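# Unroll the towel flat onto the table

## Task

Unroll the rolled towel so it ends up spread flat on the table as a single layer, with nothing of it hanging past any table edge.

## Robot and tools

Robot: two arms, left_arm and right_arm, each ending in a five-finger hand. right_arm has a right hand; left_arm has a mirrored left hand. Calibrated base positions in the scene frame: left_arm (+0.001, +0.305, +0.030) m, right_arm (-0.015, -0.262, +0.022) m, both almost unrotated.

Frames. Scene frame: origin at table-top height, midway between the nominal bases; +z up, +x out across the table, +y toward left_arm (image left/right do not match these names). Fixed cameras and the table use the scene frame. Each arm's reported hand pose, velocities, targets and wrist-camera pose use that arm's own base frame, and offsets run along that arm's base axes, with rotations about the current Hand target position.

Hand point: a point 0.05 m in front of the palm and 0.15 m from the wrist mount along the fingers. Its +z runs along straight fingers, +y out of the palm, +x across the palm away from the thumb on the right hand (toward the thumb on the left hand). Straight fingertips sit 0.06-0.07 m past the point along +z and 0.06 m behind it along -y. A wrist bracket on the little-finger side can strike things.

A control row is 28 numbers, each in [-1, 1], always covering both arms even if one is idle: left dx, dy, dz, rx, ry, rz; left thumb_turn, thumb_bend, index, middle, ring, little; left force_limit, speed; then the same 14 for the right arm. Pose part: an offset from the arm's Hand target as it was when the action (or move) began, not from the previous row; 1.0 equals 0.6 m for dx/dy/dz and 180 degrees for rx/ry/rz, which together form one rotation vector. Repeating an offset moves further. Six zeros re-request the current Hand target. Finger numbers are absolute: -1 open/straight, +1 closed; thumb_turn +1 puts the thumb opposite the fingers. force_limit maps -1..+1 to about 0..10 N (0..15 N for the two thumb motors); speed rises linearly to full at +0.48 (full travel 0.49 s). No value means 'unchanged': to keep a hand as is, resend the last eight hand numbers you actually sent (if none yet, use hand_measured plus hand_force_limit and hand_speed). For a soft grip, close with speed at -0.94 or below. With the thumb in front, the hand holds objects about 0.035-0.065 m thick, handles down to about 0.025 m.

Tools:
- execute_actions(actions, cameras): actions is a list of actions; each action is up to 15 rows of 28 numbers, one row per 1/30 s step, the last row held if fewer. cameras lists camera names, ["all"], or []; images come back only when actions is empty or cameras asks.
- move(target, speed, blend, blocking, cameras): target is one 28-number row or a list of up to 15 rows, each an offset from the same starting Hand targets. Each hand point travels a straight path; speed is top speed in m/s (0.002 to 4.3, default 0.25; rotation up to twice that in rad/s), one value or one per target. blend (m) rounds corners between listed targets; 0 stops at each. Paths are capped at 10 s and do not avoid obstacles or the other arm. blocking=false returns after about 0.5 s while motion continues. The result adds a move: line with the ending (done, off_target, moving, held, fault) and limits (paced = pose clipped, held = steps withheld).
- wait(seconds 0-10, cameras): lets time pass, arms holding their last command.
- stop(cameras): brakes a running move.
- zoom_image(camera, region [x0, y0, x1, y1] in pixels, at most 504 by 504): enlarges part of the newest image from cam_high, cam_low, cam_roll_left, cam_roll_right, cam_left_wrist or cam_right_wrist (all 672x504).
- show_instructions(): shows reference pages.
- finished_scene(scene): ends the scene, irreversibly; the towel must stay correct afterwards.

Results: end_effector_position (m) and end_effector_quat_wxyz in each arm's base frame; Hand target is the last commanded pose after clipping (orientation is clipped to within 40 degrees of the measured one each step). The hand often rests 1-3 cm (up to 5 cm) short, usually low; resend zeros or the missing offset. hand_measured, hand_stopped_by (moving, target, force, stalled, fault) and hand_load_n (N at fingertip, positive pushing the finger open) follow the six-motor order. A dropped grip shows as load near 0. Joint torques include the arm's weight; readings 3 and 4 wrap at ±28 N m. MOTOR HOT appears near 85 °C; at 100 °C the arm goes limp for 30-60 s (OVER-TEMPERATURE FAULT).

Avoid: letting the towel or anything leave the table, releasing moving objects, fast impacts, hard pressing into the table or fixed things, any contact or gripping between the two hands, heavy finger loads, paths close to an arm's own base (go around it), long stretched-out holds, and arm stops. Prefer smooth, moderate-speed motion.

Each tool is called after "Request:" as name([rows], argument=value, ...), one row to a line, values as JSON.

Reference images:

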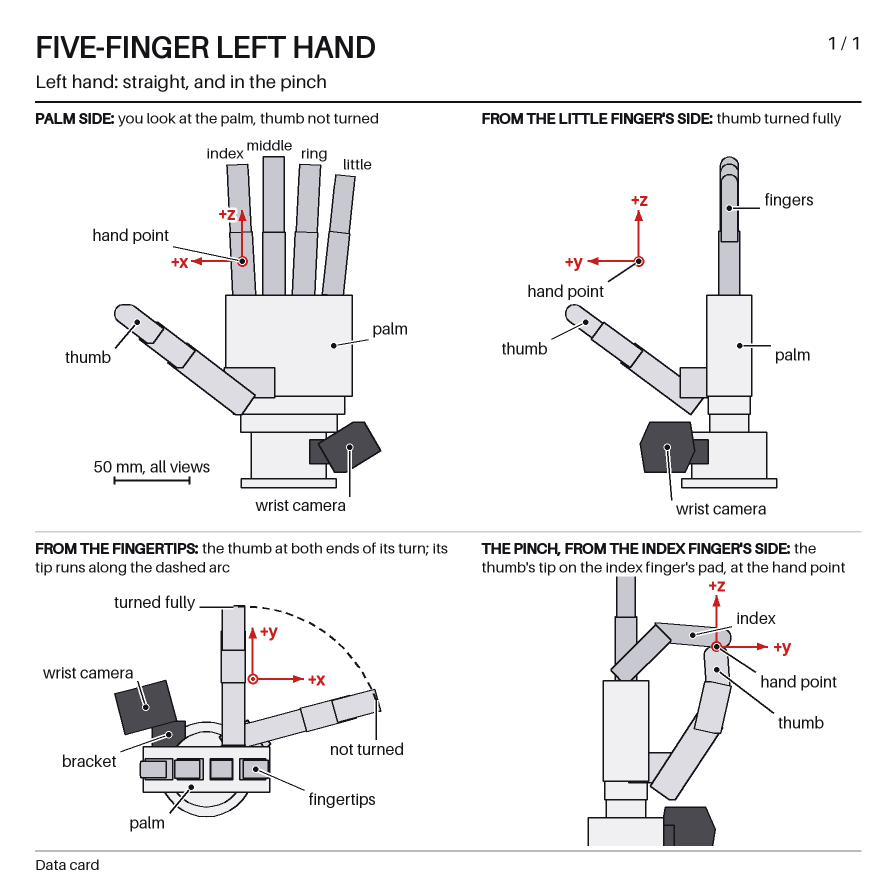

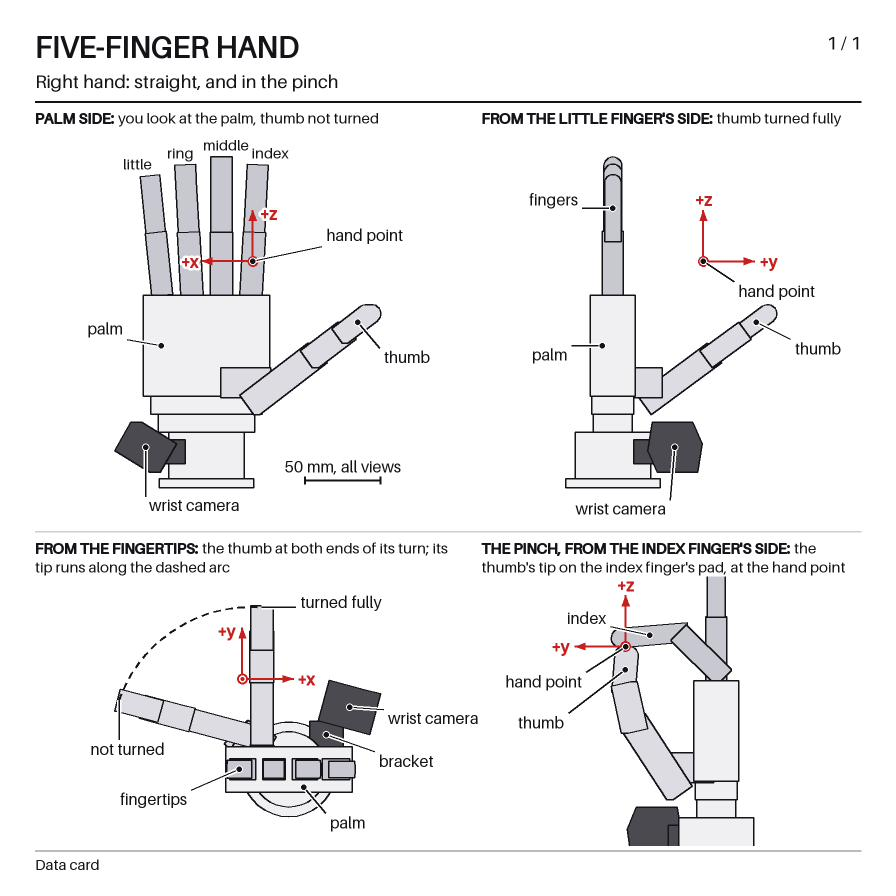

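## Session

Request:
execute_actions(actions=[])

Scene clock: 0.00 s.
left_arm: end_effector_position=(+0.6497, +0.2852, +0.2763) hand_measured=(-1.000, -1.000, -1.000, -1.000, -1.000, -1.000) hand_load_n=(+0.0, +0.0, +0.0, +0.0, +0.0, +0.0) hand_stopped_by=(target, target, target, target, target, target) hand_force_limit=0.00 hand_speed=-0.80 end_effector_quat_wxyz=(+0.411, -0.447, +0.700, +0.377) | right_arm: end_effector_position=(+0.7261, +0.0566, +0.2367) hand_measured=(-1.000, -1.000, -1.000, -1.000, -1.000, -1.000) hand_load_n=(+0.0, +0.0, +0.0, +0.0, +0.0, +0.0) hand_stopped_by=(target, target, target, target, target, target) hand_force_limit=0.00 hand_speed=-0.80 end_effector_quat_wxyz=(+0.376, -0.356, +0.854, +0.056)
Joint positions: left_arm=[0.152 2.004 1.94 -0.73 -1.012 1.032] | right_arm=[-0.118 1.915 1.806 -0.8 -0.446 0.817]
Joint velocities: within noise
Joint torques (N m): no reading
Heat: left arm: hottest elbow 32 °C; right arm: hottest shoulder 33 °C.
Hand target: left_arm +0.6550, +0.2859, +0.2776; +0.415, -0.449, +0.697, +0.375 | right_arm +0.7321, +0.0558, +0.2367; +0.378, -0.357, +0.852, +0.054

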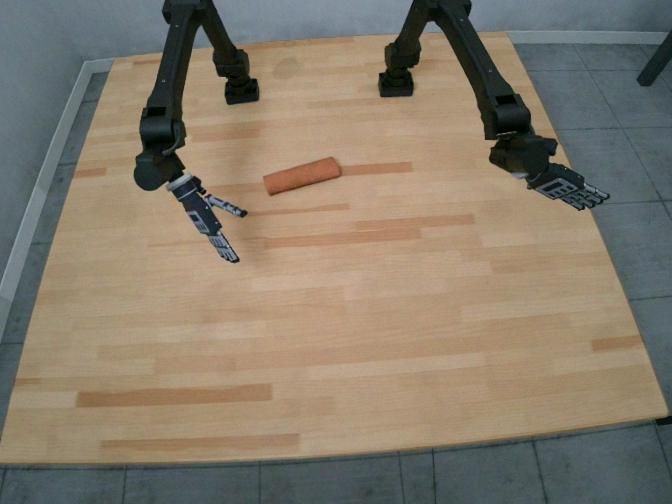

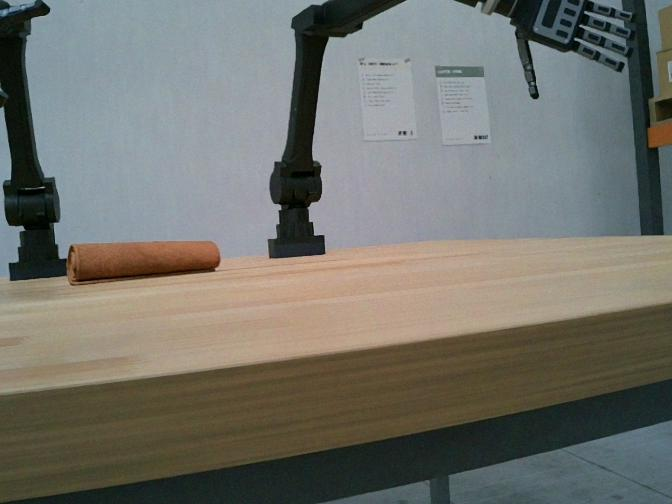

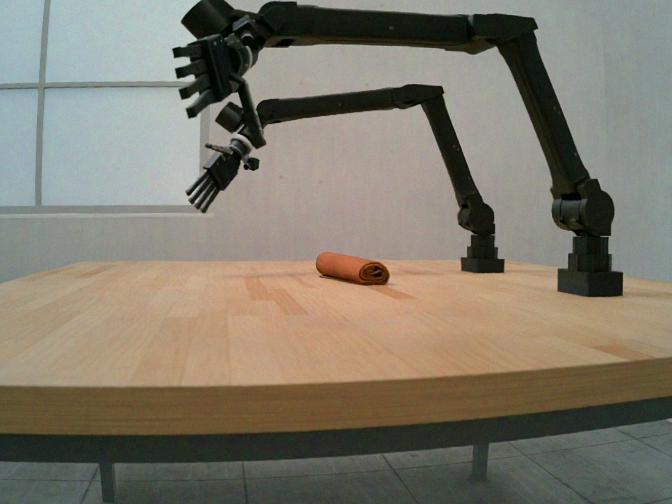

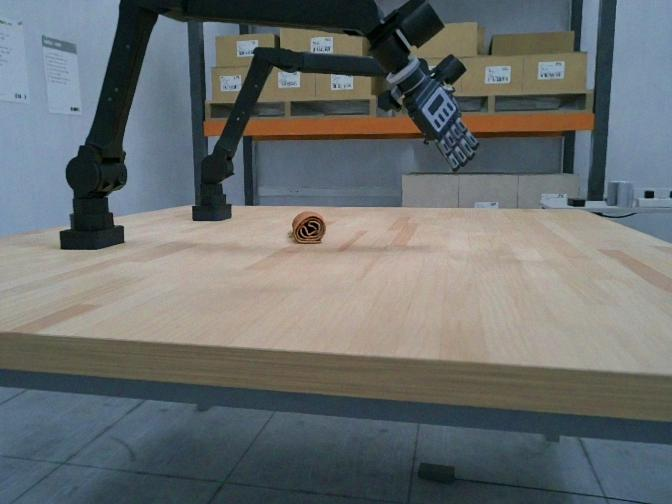

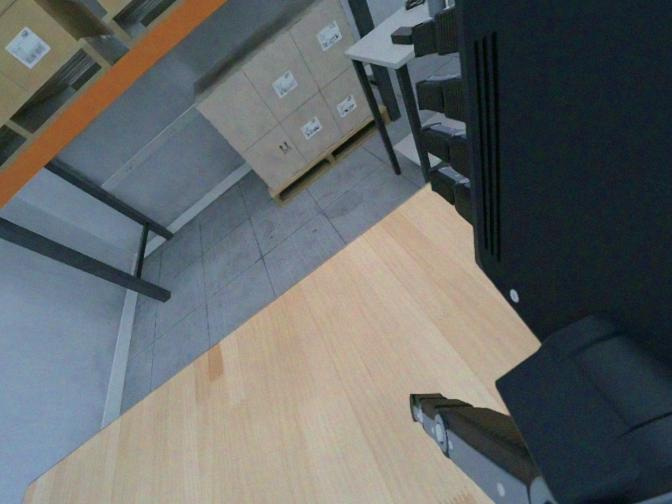

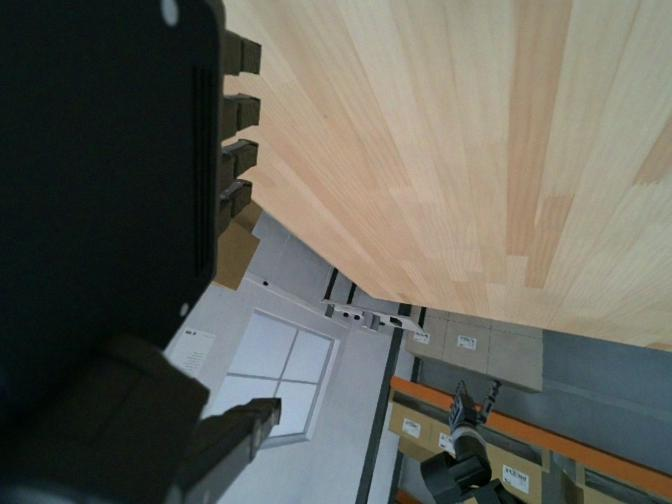

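Request:
zoom_image(camera="cam_high", region=[230, 120, 380, 230])

Request:
zoom_image(camera="cam_roll_left", region=[290, 230, 420, 310])

Request:
zoom_image(camera="cam_roll_right", region=[260, 190, 360, 260])

Request:
zoom_image(camera="cam_low", region=[50, 220, 250, 300])

Scaled by 3.360.

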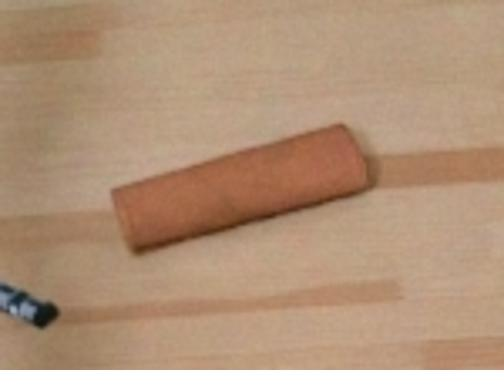

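Scaled by 3.877.

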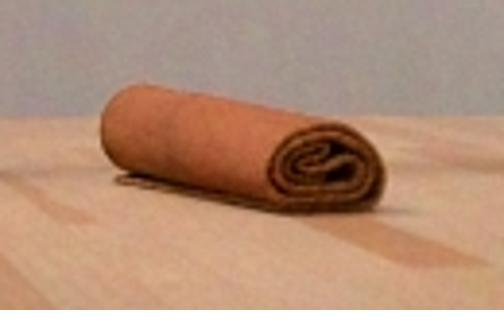

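Scaled by 5.040.

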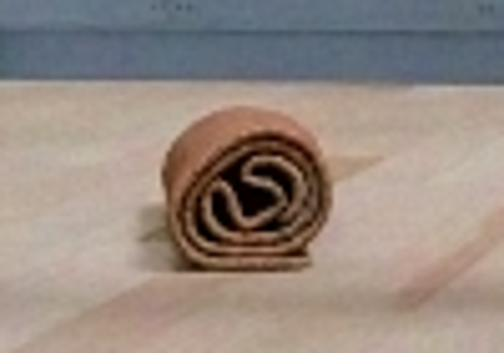

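Scaled by 2.520.

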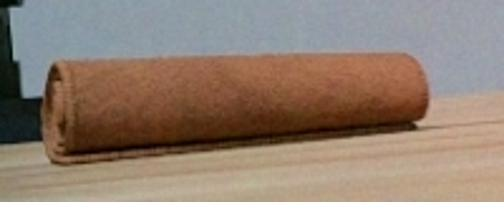

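Request:
zoom_image(camera="cam_roll_right", region=[285, 200, 335, 250])

Request:
zoom_image(camera="cam_roll_left", region=[310, 245, 400, 295])

Scaled by 10.080.

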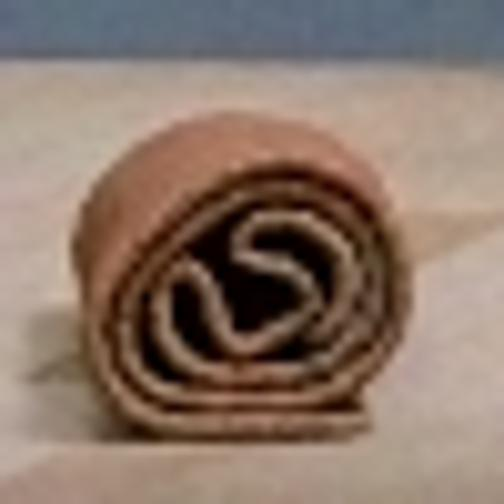

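Scaled by 5.600.

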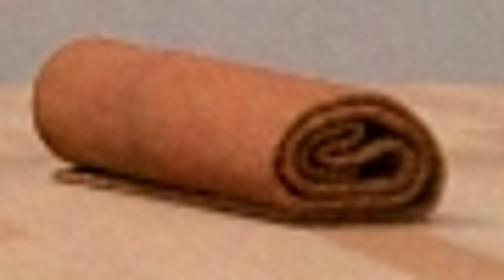

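Request:
move(target=[0,0,0,0,0,0,-1,-1,-1,-1,-1,-1,0,-0.8,-0.4789,0.2153,-0.0645,-0.278,-0.186,0.1634,1,-1,-0.7,-0.7,-0.7,-0.7,0,-0.2], speed=0.2, cameras=["all"])

Scene clock: 13.30 s.
left_arm: end_effector_position=(+0.6497, +0.2852, +0.2763) hand_measured=(-1.000, -1.000, -1.000, -1.000, -1.000, -1.000) hand_load_n=(+0.0, +0.0, +0.0, +0.0, +0.0, +0.0) hand_stopped_by=(target, target, target, target, target, target) hand_force_limit=0.00 hand_speed=-0.80 end_effector_quat_wxyz=(+0.411, -0.447, +0.700, +0.377) | right_arm: end_effector_position=(+0.4466, +0.1817, +0.1952) hand_measured=(+1.000, -1.000, -0.700, -0.700, -0.700, -0.700) hand_load_n=(+0.0, +0.0, +0.0, +0.0, +0.0, +0.0) hand_stopped_by=(target, target, target, target, target, target) hand_force_limit=0.00 hand_speed=-0.20 end_effector_quat_wxyz=(-0.383, +0.674, -0.552, +0.307)
Joint positions: left_arm=[0.152 2.004 1.94 -0.73 -1.012 1.032] | right_arm=[0.367 1.115 0.809 -0.244 0.135 0.093]
Joint torques (N m): left_arm=[-0.09 -17.32 9.43 1.77 -0.52 -0.03] | right_arm=[1.38 -9.17 9.13 3.47 0.07 -0.05]
Heat: left arm: hottest elbow 34 °C; right arm: hottest shoulder 34 °C.
Hand target: left_arm +0.6550, +0.2859, +0.2776; +0.415, -0.449, +0.697, +0.375 | right_arm +0.4448, +0.1849, +0.1979; -0.390, +0.675, -0.542, +0.313
Off the commanded pose: left_arm 0.006 m, 1 deg | right_arm 0.005 m, 2 deg.
move: done
camera_calibration:
cam_right_wrist: T_world_to_cam=[[-0.464566, -0.359879, -0.809114, 0.427516], [-0.693823, 0.715683, 0.0800474, 0.164264], [0.550261, 0.598569, -0.582174, -0.124911], [0, 0, 0, 1]] pos_world=[0.381314, 0.111061, 0.26004]

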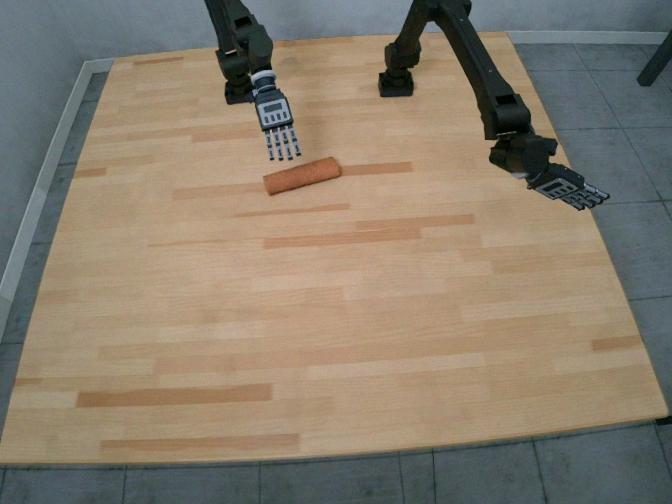

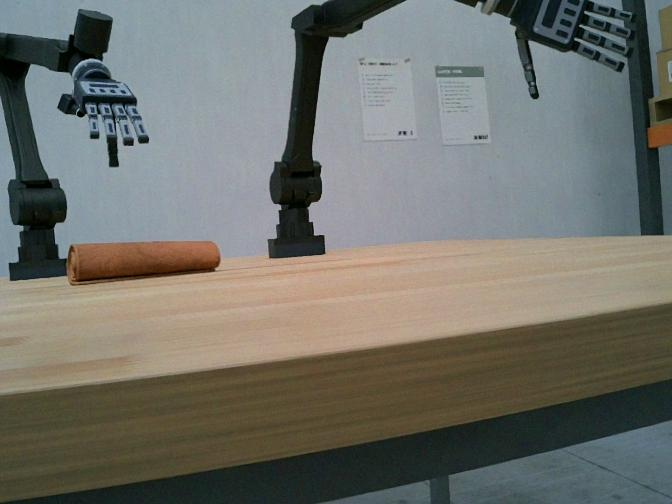

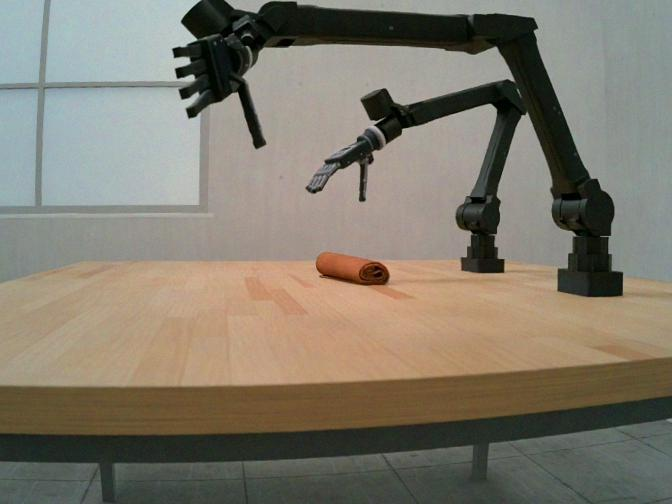

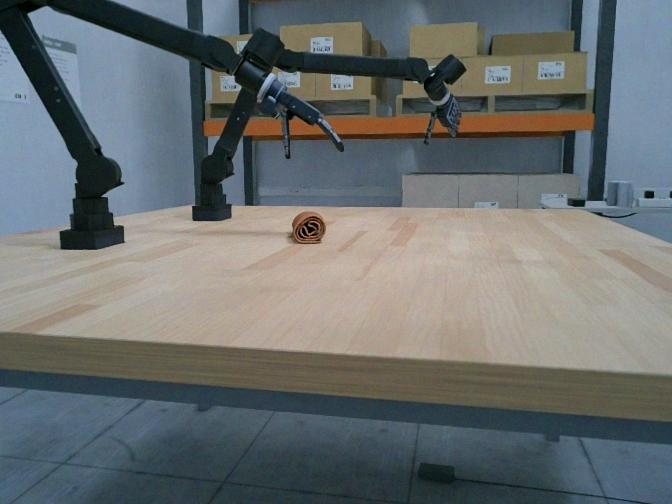

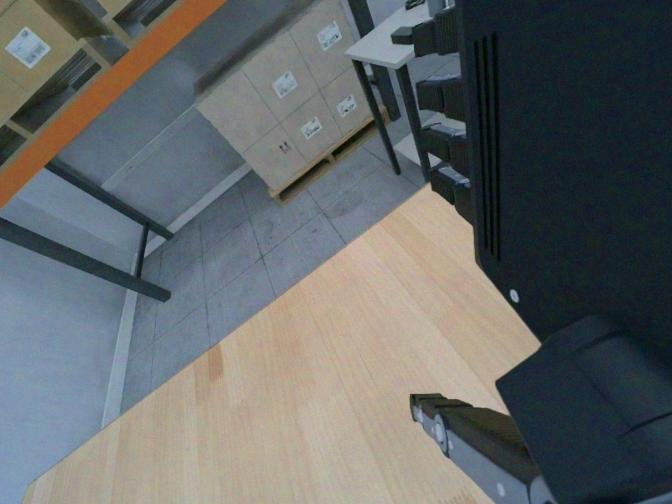

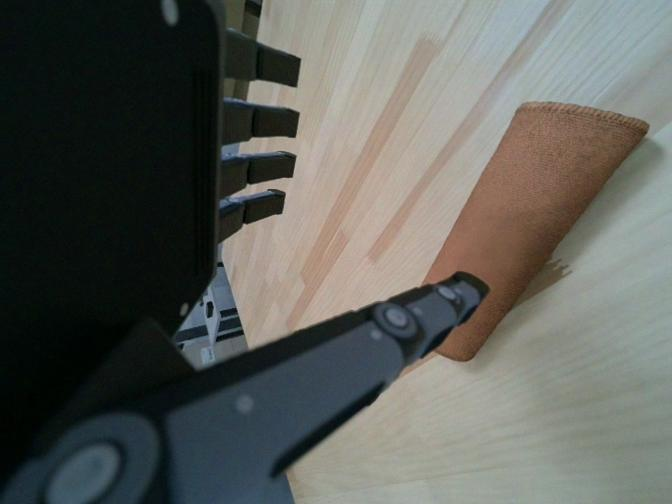

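Request:
move(target=[0,0,0,0,0,0,-1,-1,-1,-1,-1,-1,0,-0.8,-0.013,0.0185,-0.18,0,0,0,1,-1,-0.7,-0.7,-0.7,-0.7,0,-0.2], speed=0.15, cameras=["all"])

Request:
zoom_image(camera="cam_high", region=[210, 60, 380, 220])

Request:
zoom_image(camera="cam_roll_left", region=[280, 150, 460, 300])

Request:
zoom_image(camera="cam_roll_right", region=[230, 120, 390, 260])

Scene clock: 16.30 s.
left_arm: end_effector_position=(+0.6497, +0.2852, +0.2763) hand_measured=(-1.000, -1.000, -1.000, -1.000, -1.000, -1.000) hand_load_n=(+0.0, +0.0, +0.0, +0.0, +0.0, +0.0) hand_stopped_by=(target, target, target, target, target, target) hand_force_limit=0.00 hand_speed=-0.80 end_effector_quat_wxyz=(+0.411, -0.447, +0.700, +0.377) | right_arm: end_effector_position=(+0.4385, +0.1905, +0.0988) hand_measured=(+1.000, -1.000, -0.700, -0.700, -0.700, -0.700) hand_load_n=(+0.0, +0.0, +0.0, +0.0, +0.0, +0.0) hand_stopped_by=(target, target, target, target, target, target) hand_force_limit=0.00 hand_speed=-0.20 end_effector_quat_wxyz=(-0.391, +0.673, -0.542, +0.318)
Joint positions: left_arm=[0.152 2.004 1.94 -0.73 -1.012 1.032] | right_arm=[0.404 1.243 0.607 0.111 0.169 0.093]
Joint torques (N m): left_arm=[-0.15 -17.26 9.42 1.77 -0.52 -0.02] | right_arm=[1.49 -7.18 8.17 3.52 0.08 0.14]
Heat: left arm: hottest elbow 35 °C; right arm: hottest shoulder 34 °C.
Hand target: left_arm +0.6550, +0.2859, +0.2776; +0.415, -0.449, +0.697, +0.375 | right_arm +0.4371, +0.1960, +0.0899; -0.390, +0.675, -0.542, +0.313
Off the commanded pose: left_arm 0.006 m, 1 deg | right_arm 0.011 m, 1 deg.
move: off_target (right_arm)
camera_calibration:
cam_right_wrist: T_world_to_cam=[[-0.437148, -0.369174, -0.820129, 0.339802], [-0.701816, 0.710282, 0.0543565, 0.167263], [0.562456, 0.599341, -0.569591, -0.188532], [0, 0, 0, 1]] pos_world=[0.371972, 0.119637, 0.162203]

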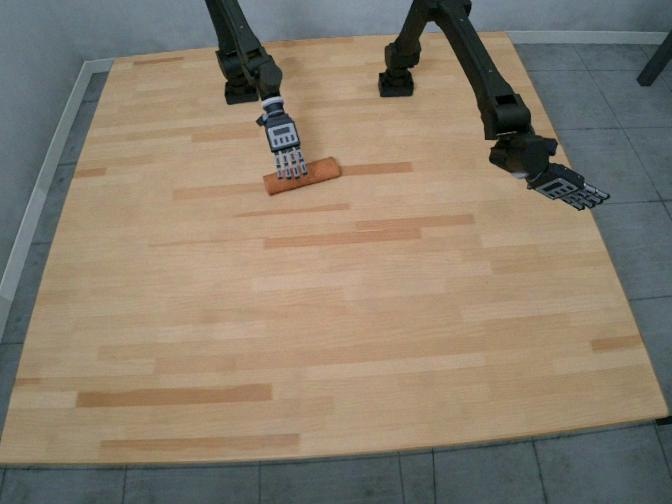

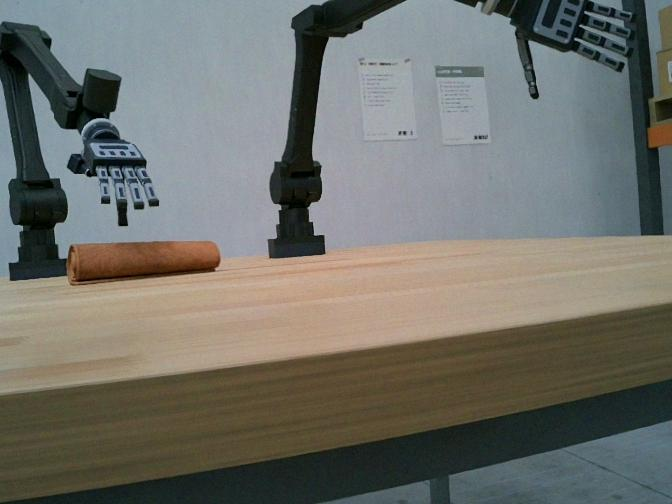

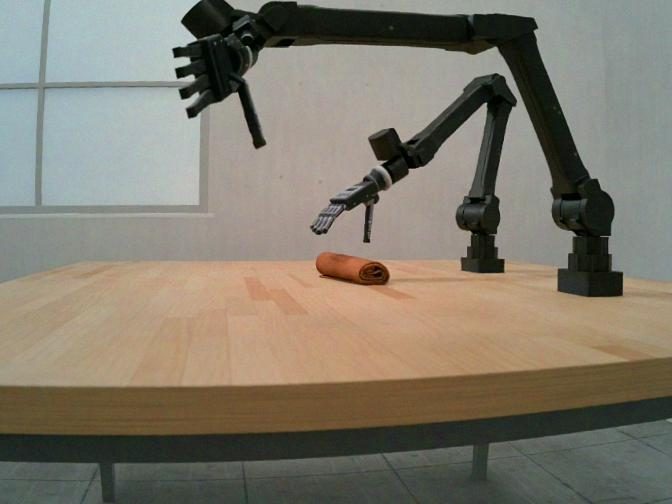

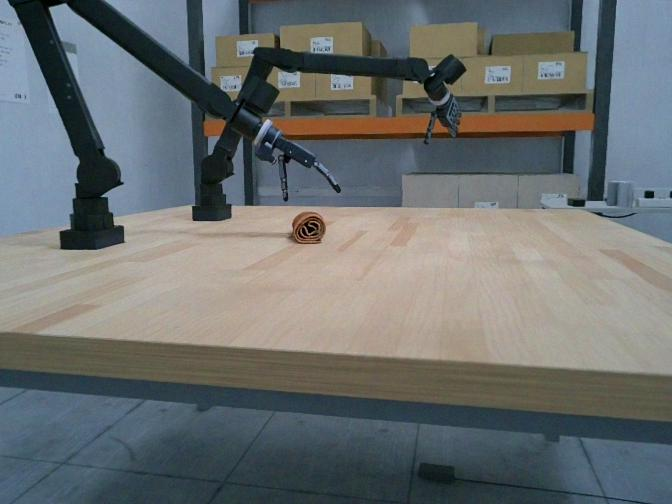

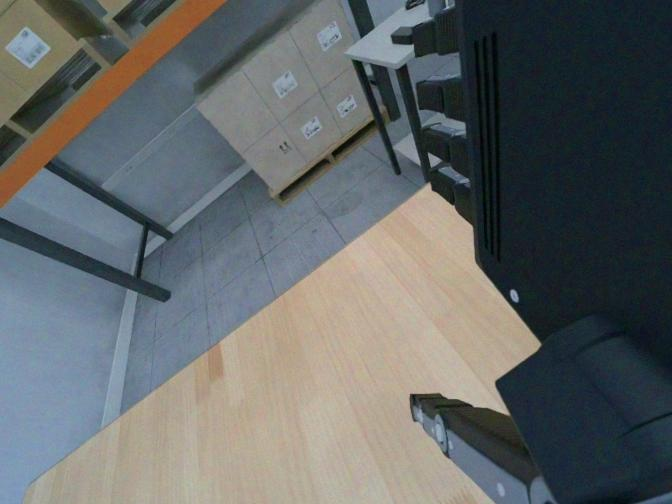

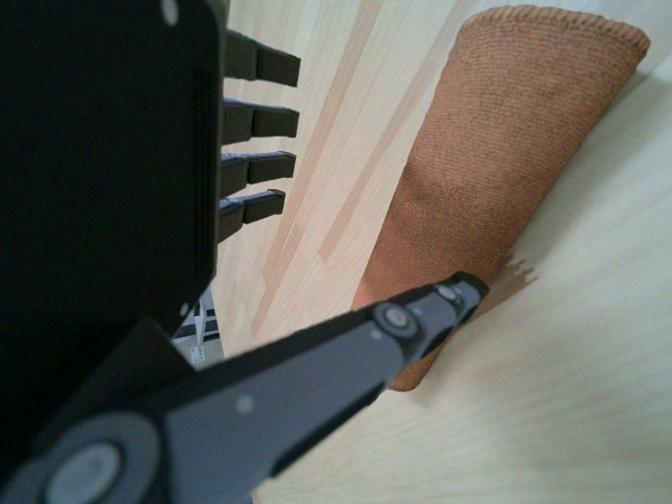

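Scaled by 2.965.

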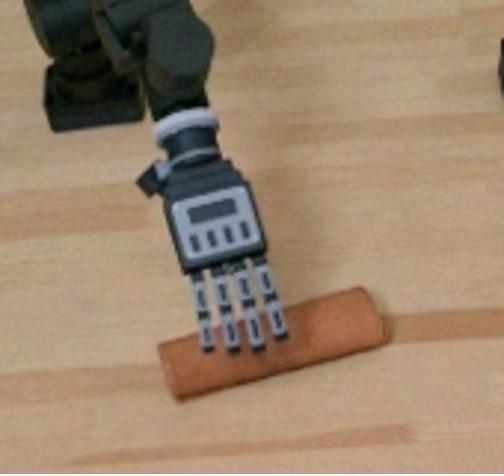

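Scaled by 2.800.

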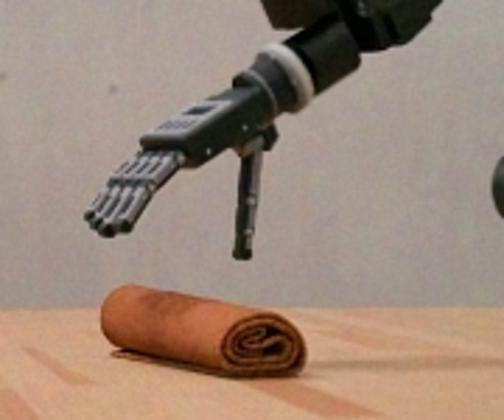

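Scaled by 3.150.

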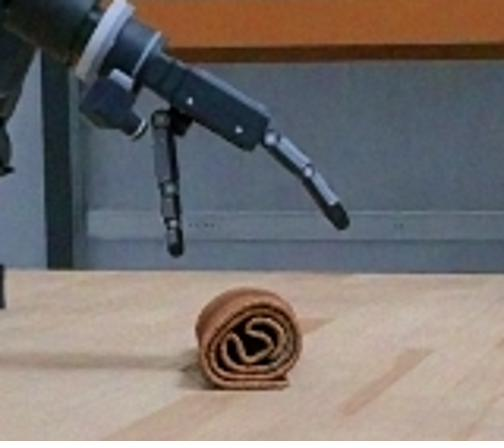

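Request:
move(target=[0,0,0,0,0,0,-1,-1,-1,-1,-1,-1,0,-0.8,-0.01,-0.0017,-0.1165,0,0,0,1,-1,-0.7,-0.7,-0.7,-0.7,0,-0.2], speed=0.1, cameras=["all"])

Request:
zoom_image(camera="cam_roll_left", region=[280, 190, 440, 300])

Request:
zoom_image(camera="cam_roll_right", region=[250, 160, 370, 260])

Scene clock: 18.33 s.
left_arm: end_effector_position=(+0.6497, +0.2852, +0.2763) hand_measured=(-1.000, -1.000, -1.000, -1.000, -1.000, -1.000) hand_load_n=(+0.0, +0.0, +0.0, +0.0, +0.0, +0.0) hand_stopped_by=(target, target, target, target, target, target) hand_force_limit=0.00 hand_speed=-0.80 end_effector_quat_wxyz=(+0.411, -0.447, +0.700, +0.377) | right_arm: end_effector_position=(+0.4348, +0.1900, +0.0296) hand_measured=(+1.000, -1.000, -0.700, -0.700, -0.700, -0.700) hand_load_n=(+0.0, +0.0, +0.0, +0.0, +0.0, +0.0) hand_stopped_by=(target, target, target, target, target, target) hand_force_limit=0.00 hand_speed=-0.20 end_effector_quat_wxyz=(-0.391, +0.673, -0.541, +0.319)
Joint positions: left_arm=[0.152 2.004 1.94 -0.73 -1.012 1.032] | right_arm=[0.408 1.419 0.513 0.384 0.173 0.093]
Joint torques (N m): left_arm=[-0.09 -17.26 9.42 1.77 -0.52 -0.02] | right_arm=[1.49 -7.94 6.48 3.47 0.09 0.16]
Heat: left arm: hottest elbow 35 °C; right arm: hottest shoulder 34 °C.
Hand target: left_arm +0.6550, +0.2859, +0.2776; +0.415, -0.449, +0.697, +0.375 | right_arm +0.4310, +0.1949, +0.0200; -0.390, +0.675, -0.542, +0.313
Off the commanded pose: left_arm 0.006 m, 1 deg | right_arm 0.011 m, 1 deg.
move: off_target (right_arm)
camera_calibration:
cam_right_wrist: T_world_to_cam=[[-0.43463, -0.370066, -0.821065, 0.280297], [-0.702315, 0.709981, 0.0517714, 0.169048], [0.563782, 0.599148, -0.568482, -0.2262], [0, 0, 0, 1]] pos_world=[0.368078, 0.119235, 0.0928]

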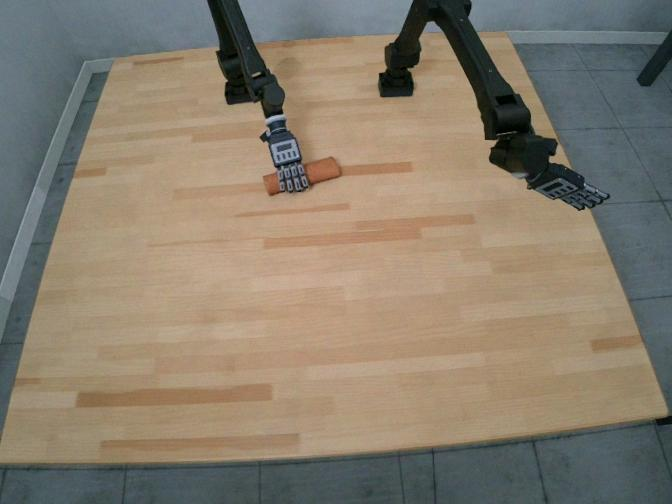

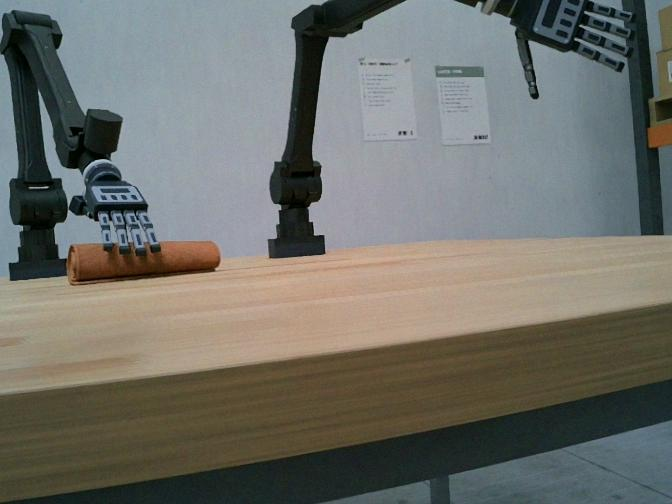

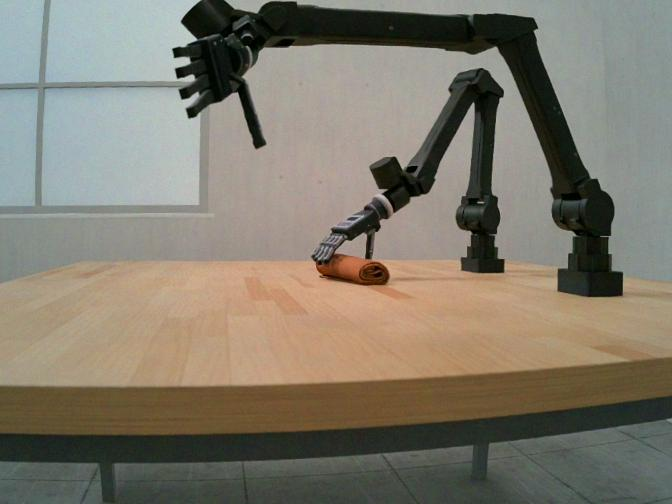

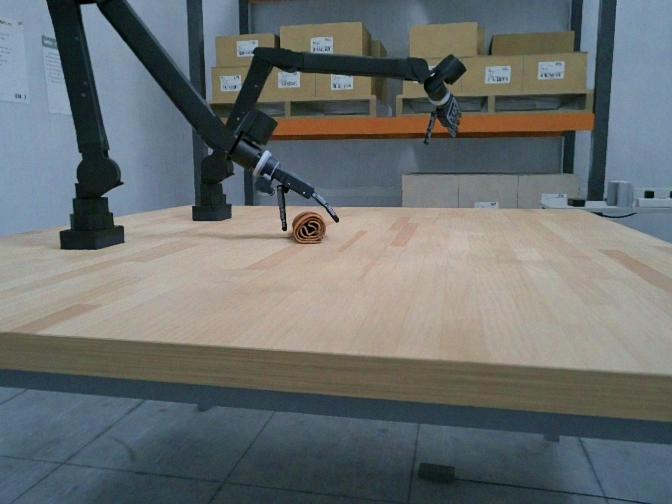

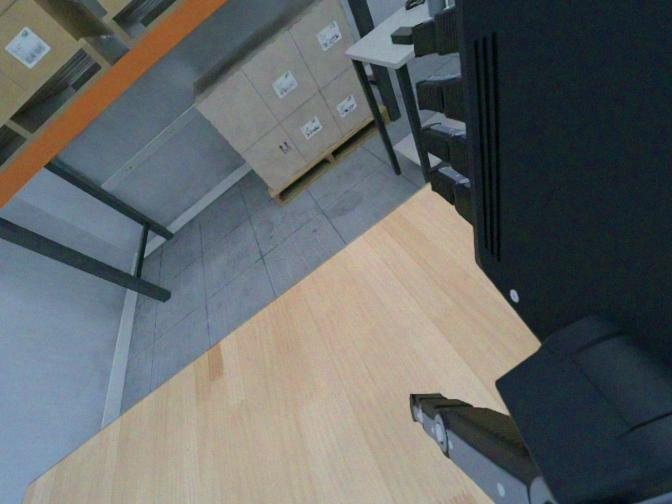

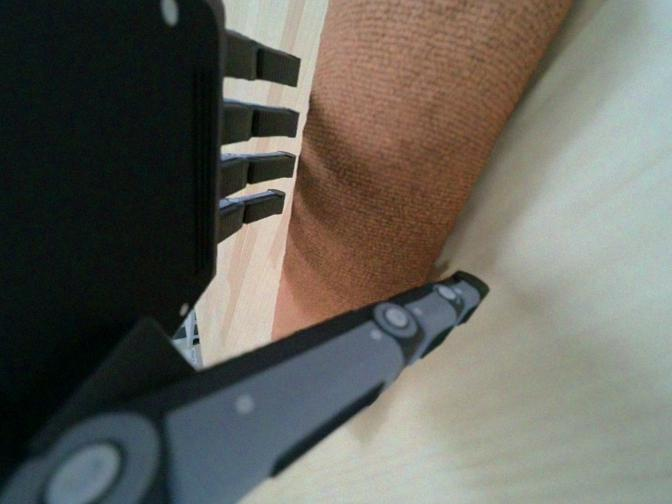

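Scaled by 3.150.

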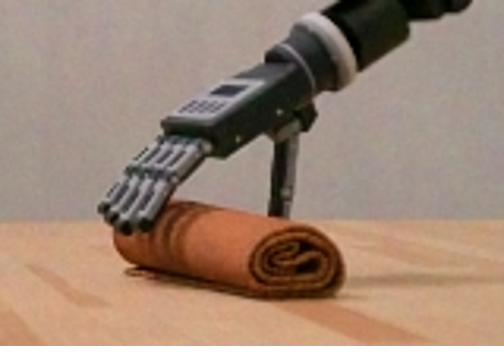

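Scaled by 4.200.

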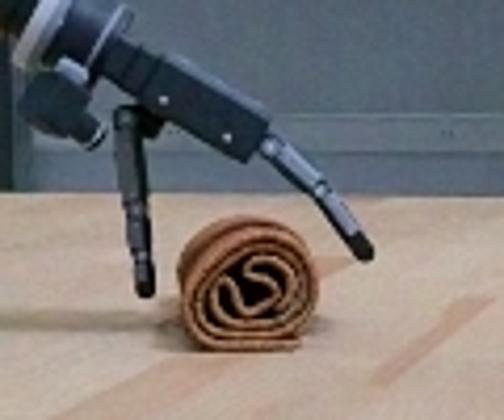

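Request:
move(target=[0,0,0,0,0,0,-1,-1,-1,-1,-1,-1,0,-0.8,0.0,0,-0.028,0,0,0,1,-1,-0.7,-0.7,-0.7,-0.7,0,-0.2], speed=0.1, cameras=[])

Request:
move(target=[0,0,0,0,0,0,-1,-1,-1,-1,-1,-1,0,-0.8,0.0,0,0,0,0,0,1,-0.8,-0.25,-0.25,-0.25,-0.25,-0.4,-0.8], speed=0.1, cameras=["cam_roll_right","cam_roll_left","cam_right_wrist"])

Request:
zoom_image(camera="cam_roll_left", region=[280, 190, 440, 300])

Request:
zoom_image(camera="cam_roll_right", region=[250, 160, 370, 260])

Scene clock: 19.77 s.
left_arm: end_effector_position=(+0.6497, +0.2852, +0.2763) hand_measured=(-1.000, -1.000, -1.000, -1.000, -1.000, -1.000) hand_load_n=(+0.0, +0.0, +0.0, +0.0, +0.0, +0.0) hand_stopped_by=(target, target, target, target, target, target) hand_force_limit=0.00 hand_speed=-0.80 end_effector_quat_wxyz=(+0.411, -0.447, +0.700, +0.377) | right_arm: end_effector_position=(+0.4358, +0.1904, +0.0139) hand_measured=(+1.000, -1.000, -0.700, -0.700, -0.700, -0.700) hand_load_n=(+0.0, +0.0, +0.0, +0.0, -0.5, +0.0) hand_stopped_by=(target, target, target, target, target, target) hand_force_limit=0.00 hand_speed=-0.20 end_effector_quat_wxyz=(-0.392, +0.672, -0.541, +0.319)
Joint positions: left_arm=[0.152 2.004 1.94 -0.73 -1.012 1.032] | right_arm=[0.408 1.475 0.502 0.454 0.173 0.093]
Joint torques (N m): left_arm=[-0.09 -17.26 9.43 1.76 -0.51 -0.03] | right_arm=[1.49 -8.12 5.96 3.52 0.08 0.16]
Heat: left arm: hottest elbow 35 °C; right arm: hottest shoulder 34 °C.
Hand target: left_arm +0.6550, +0.2859, +0.2776; +0.415, -0.449, +0.697, +0.375 | right_arm +0.4310, +0.1949, +0.0032; -0.390, +0.675, -0.542, +0.313
Off the commanded pose: left_arm 0.006 m, 1 deg | right_arm 0.013 m, 1 deg.
move: off_target (right_arm)
No camera images: "cameras" was empty.

Scene clock: 20.87 s.
left_arm: end_effector_position=(+0.6497, +0.2852, +0.2763) hand_measured=(-1.000, -1.000, -1.000, -1.000, -1.000, -1.000) hand_load_n=(+0.0, +0.0, +0.0, +0.0, +0.0, +0.5) hand_stopped_by=(target, target, target, target, target, target) hand_force_limit=0.00 hand_speed=-0.80 end_effector_quat_wxyz=(+0.411, -0.447, +0.700, +0.377) | right_arm: end_effector_position=(+0.4366, +0.1906, +0.0148) hand_measured=(+1.000, -0.800, -0.250, -0.250, -0.250, -0.250) hand_load_n=(+0.0, +0.5, +0.5, +0.0, +0.0, +0.0) hand_stopped_by=(target, target, target, target, target, target) hand_force_limit=-0.40 hand_speed=-0.80 end_effector_quat_wxyz=(-0.394, +0.671, -0.541, +0.320)
Joint positions: left_arm=[0.152 2.004 1.94 -0.73 -1.012 1.032] | right_arm=[0.408 1.475 0.502 0.458 0.173 0.093]
Joint torques (N m): left_arm=[-0.15 -17.26 9.43 1.76 -0.52 -0.02] | right_arm=[1.49 -8.18 5.93 3.26 0.06 0.16]
Heat: left arm: hottest elbow 35 °C; right arm: hottest shoulder 34 °C.
Hand target: left_arm +0.6550, +0.2859, +0.2776; +0.415, -0.449, +0.697, +0.375 | right_arm +0.4310, +0.1948, +0.0031; -0.390, +0.675, -0.542, +0.313
Off the commanded pose: left_arm 0.006 m, 1 deg | right_arm 0.014 m, 1 deg.
move: off_target (right_arm)
camera_calibration:
cam_right_wrist: T_world_to_cam=[[-0.429282, -0.367683, -0.82494, 0.266447], [-0.70217, 0.710335, 0.048793, 0.170545], [0.568043, 0.600194, -0.563111, -0.238118], [0, 0, 0, 1]] pos_world=[0.369394, 0.119741, 0.0773949]
Images, in order (width x height): cam_roll_left 672x504, cam_roll_right 672x504, cam_right_wrist 672x504.

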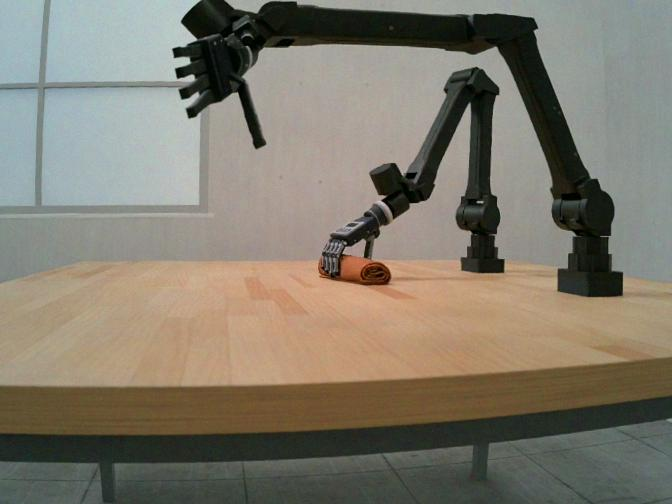

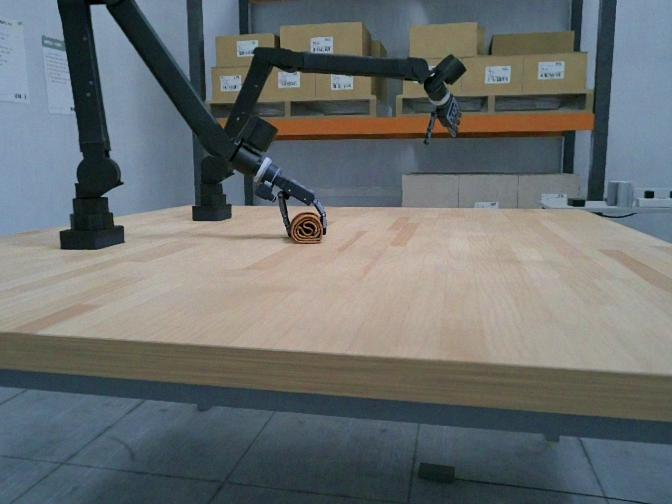

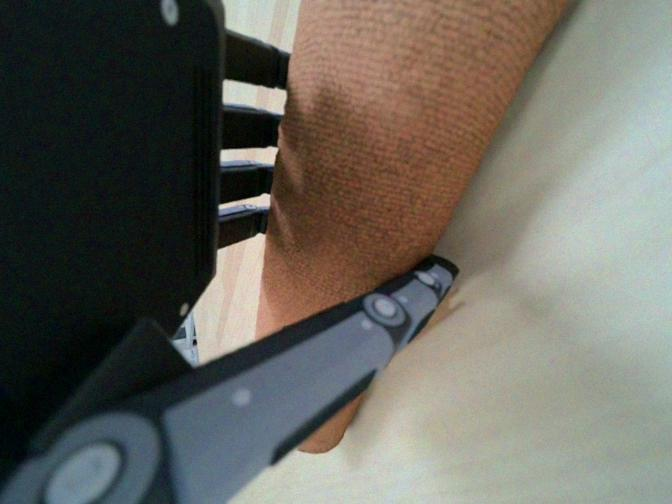

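Scaled by 3.150.

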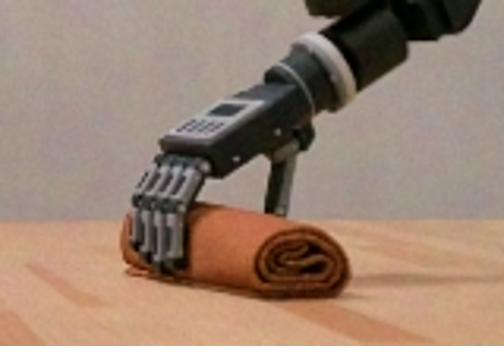

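Scaled by 4.200.

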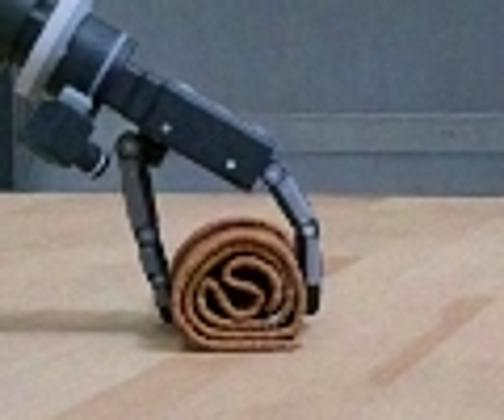

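Request:
move(target=[0,0,0,0,0,0,-1,-1,-1,-1,-1,-1,0,-0.8,0.0,0,0,0,0,0,1,-0.65,-0.05,-0.05,-0.05,-0.05,-0.3,-0.9], speed=0.1, cameras=["cam_roll_right","cam_roll_left","cam_right_wrist"])

Request:
zoom_image(camera="cam_roll_right", region=[250, 160, 370, 260])

Scene clock: 22.33 s.
left_arm: end_effector_position=(+0.6497, +0.2852, +0.2763) hand_measured=(-1.000, -1.000, -1.000, -1.000, -1.000, -1.000) hand_load_n=(+0.0, +0.0, +0.0, +0.0, +0.0, +0.0) hand_stopped_by=(target, target, target, target, target, target) hand_force_limit=0.00 hand_speed=-0.80 end_effector_quat_wxyz=(+0.411, -0.447, +0.700, +0.377) | right_arm: end_effector_position=(+0.4383, +0.1913, +0.0168) hand_measured=(+1.000, -0.654, -0.050, -0.050, -0.050, -0.050) hand_load_n=(-1.0, +5.0, +2.0, +1.0, +0.0, +0.5) hand_stopped_by=(target, target, target, target, target, target) hand_force_limit=-0.30 hand_speed=-0.90 end_effector_quat_wxyz=(-0.397, +0.668, -0.540, +0.322)
Joint positions: left_arm=[0.152 2.004 1.94 -0.73 -1.012 1.032] | right_arm=[0.408 1.475 0.502 0.468 0.174 0.093]
Joint torques (N m): left_arm=[-0.15 -17.26 9.43 1.77 -0.51 -0.03] | right_arm=[1.55 -8.12 5.91 2.85 0.04 0.15]
Heat: left arm: hottest elbow 35 °C; right arm: hottest shoulder 34 °C.
Hand target: left_arm +0.6550, +0.2859, +0.2776; +0.415, -0.449, +0.697, +0.375 | right_arm +0.4310, +0.1949, +0.0031; -0.390, +0.675, -0.542, +0.313
Off the commanded pose: left_arm 0.006 m, 1 deg | right_arm 0.016 m, 2 deg.
move: off_target (right_arm)
camera_calibration:
cam_right_wrist: T_world_to_cam=[[-0.422262, -0.364211, -0.830088, 0.265324], [-0.702197, 0.710531, 0.0454502, 0.171165], [0.573249, 0.602077, -0.555778, -0.241056], [0, 0, 0, 1]] pos_world=[0.370413, 0.12015, 0.0784892]
Images, in order (width x height): cam_roll_left 672x504, cam_roll_right 672x504, cam_right_wrist 672x504.

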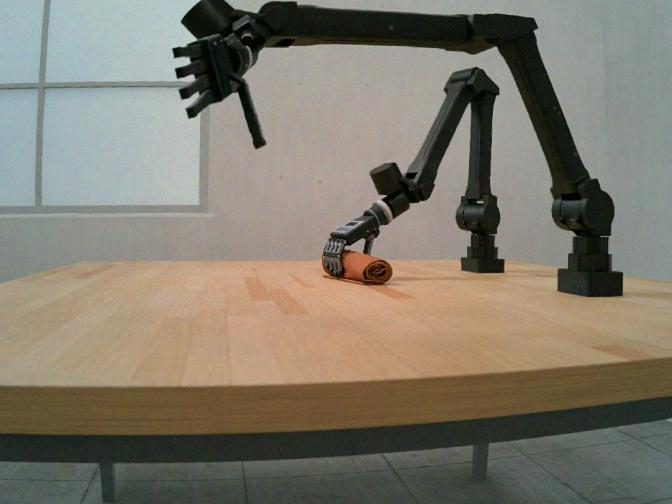

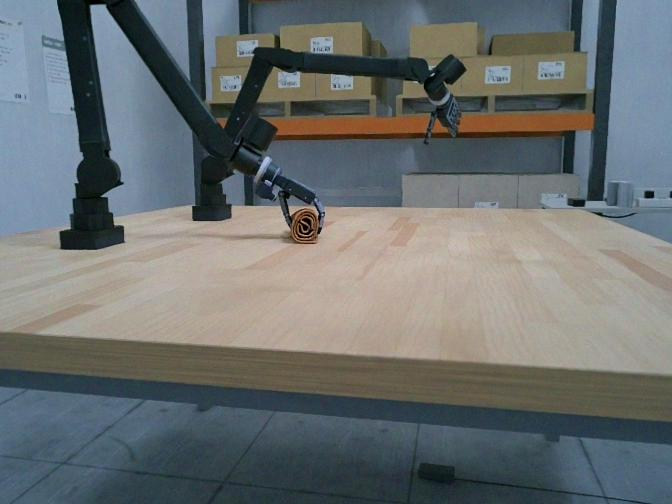

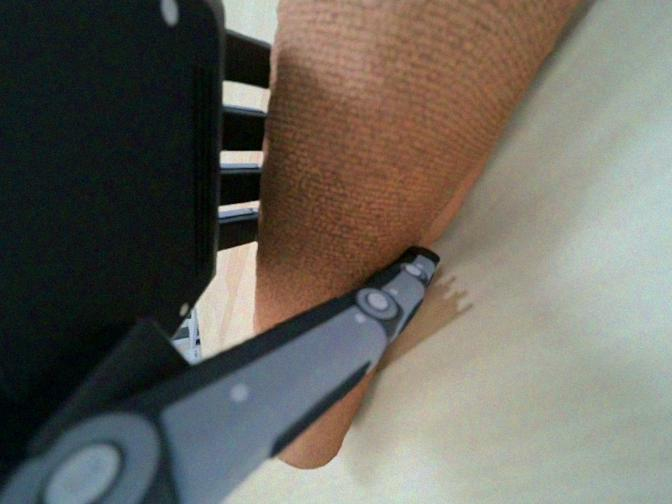

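Scaled by 4.200.

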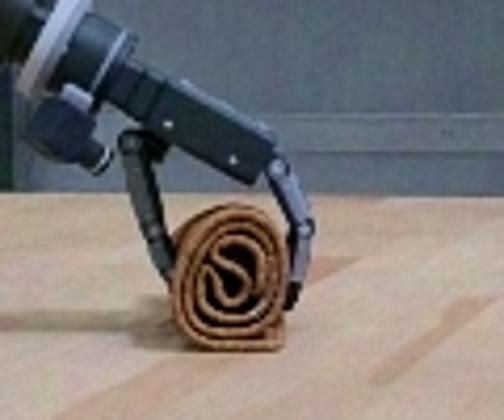

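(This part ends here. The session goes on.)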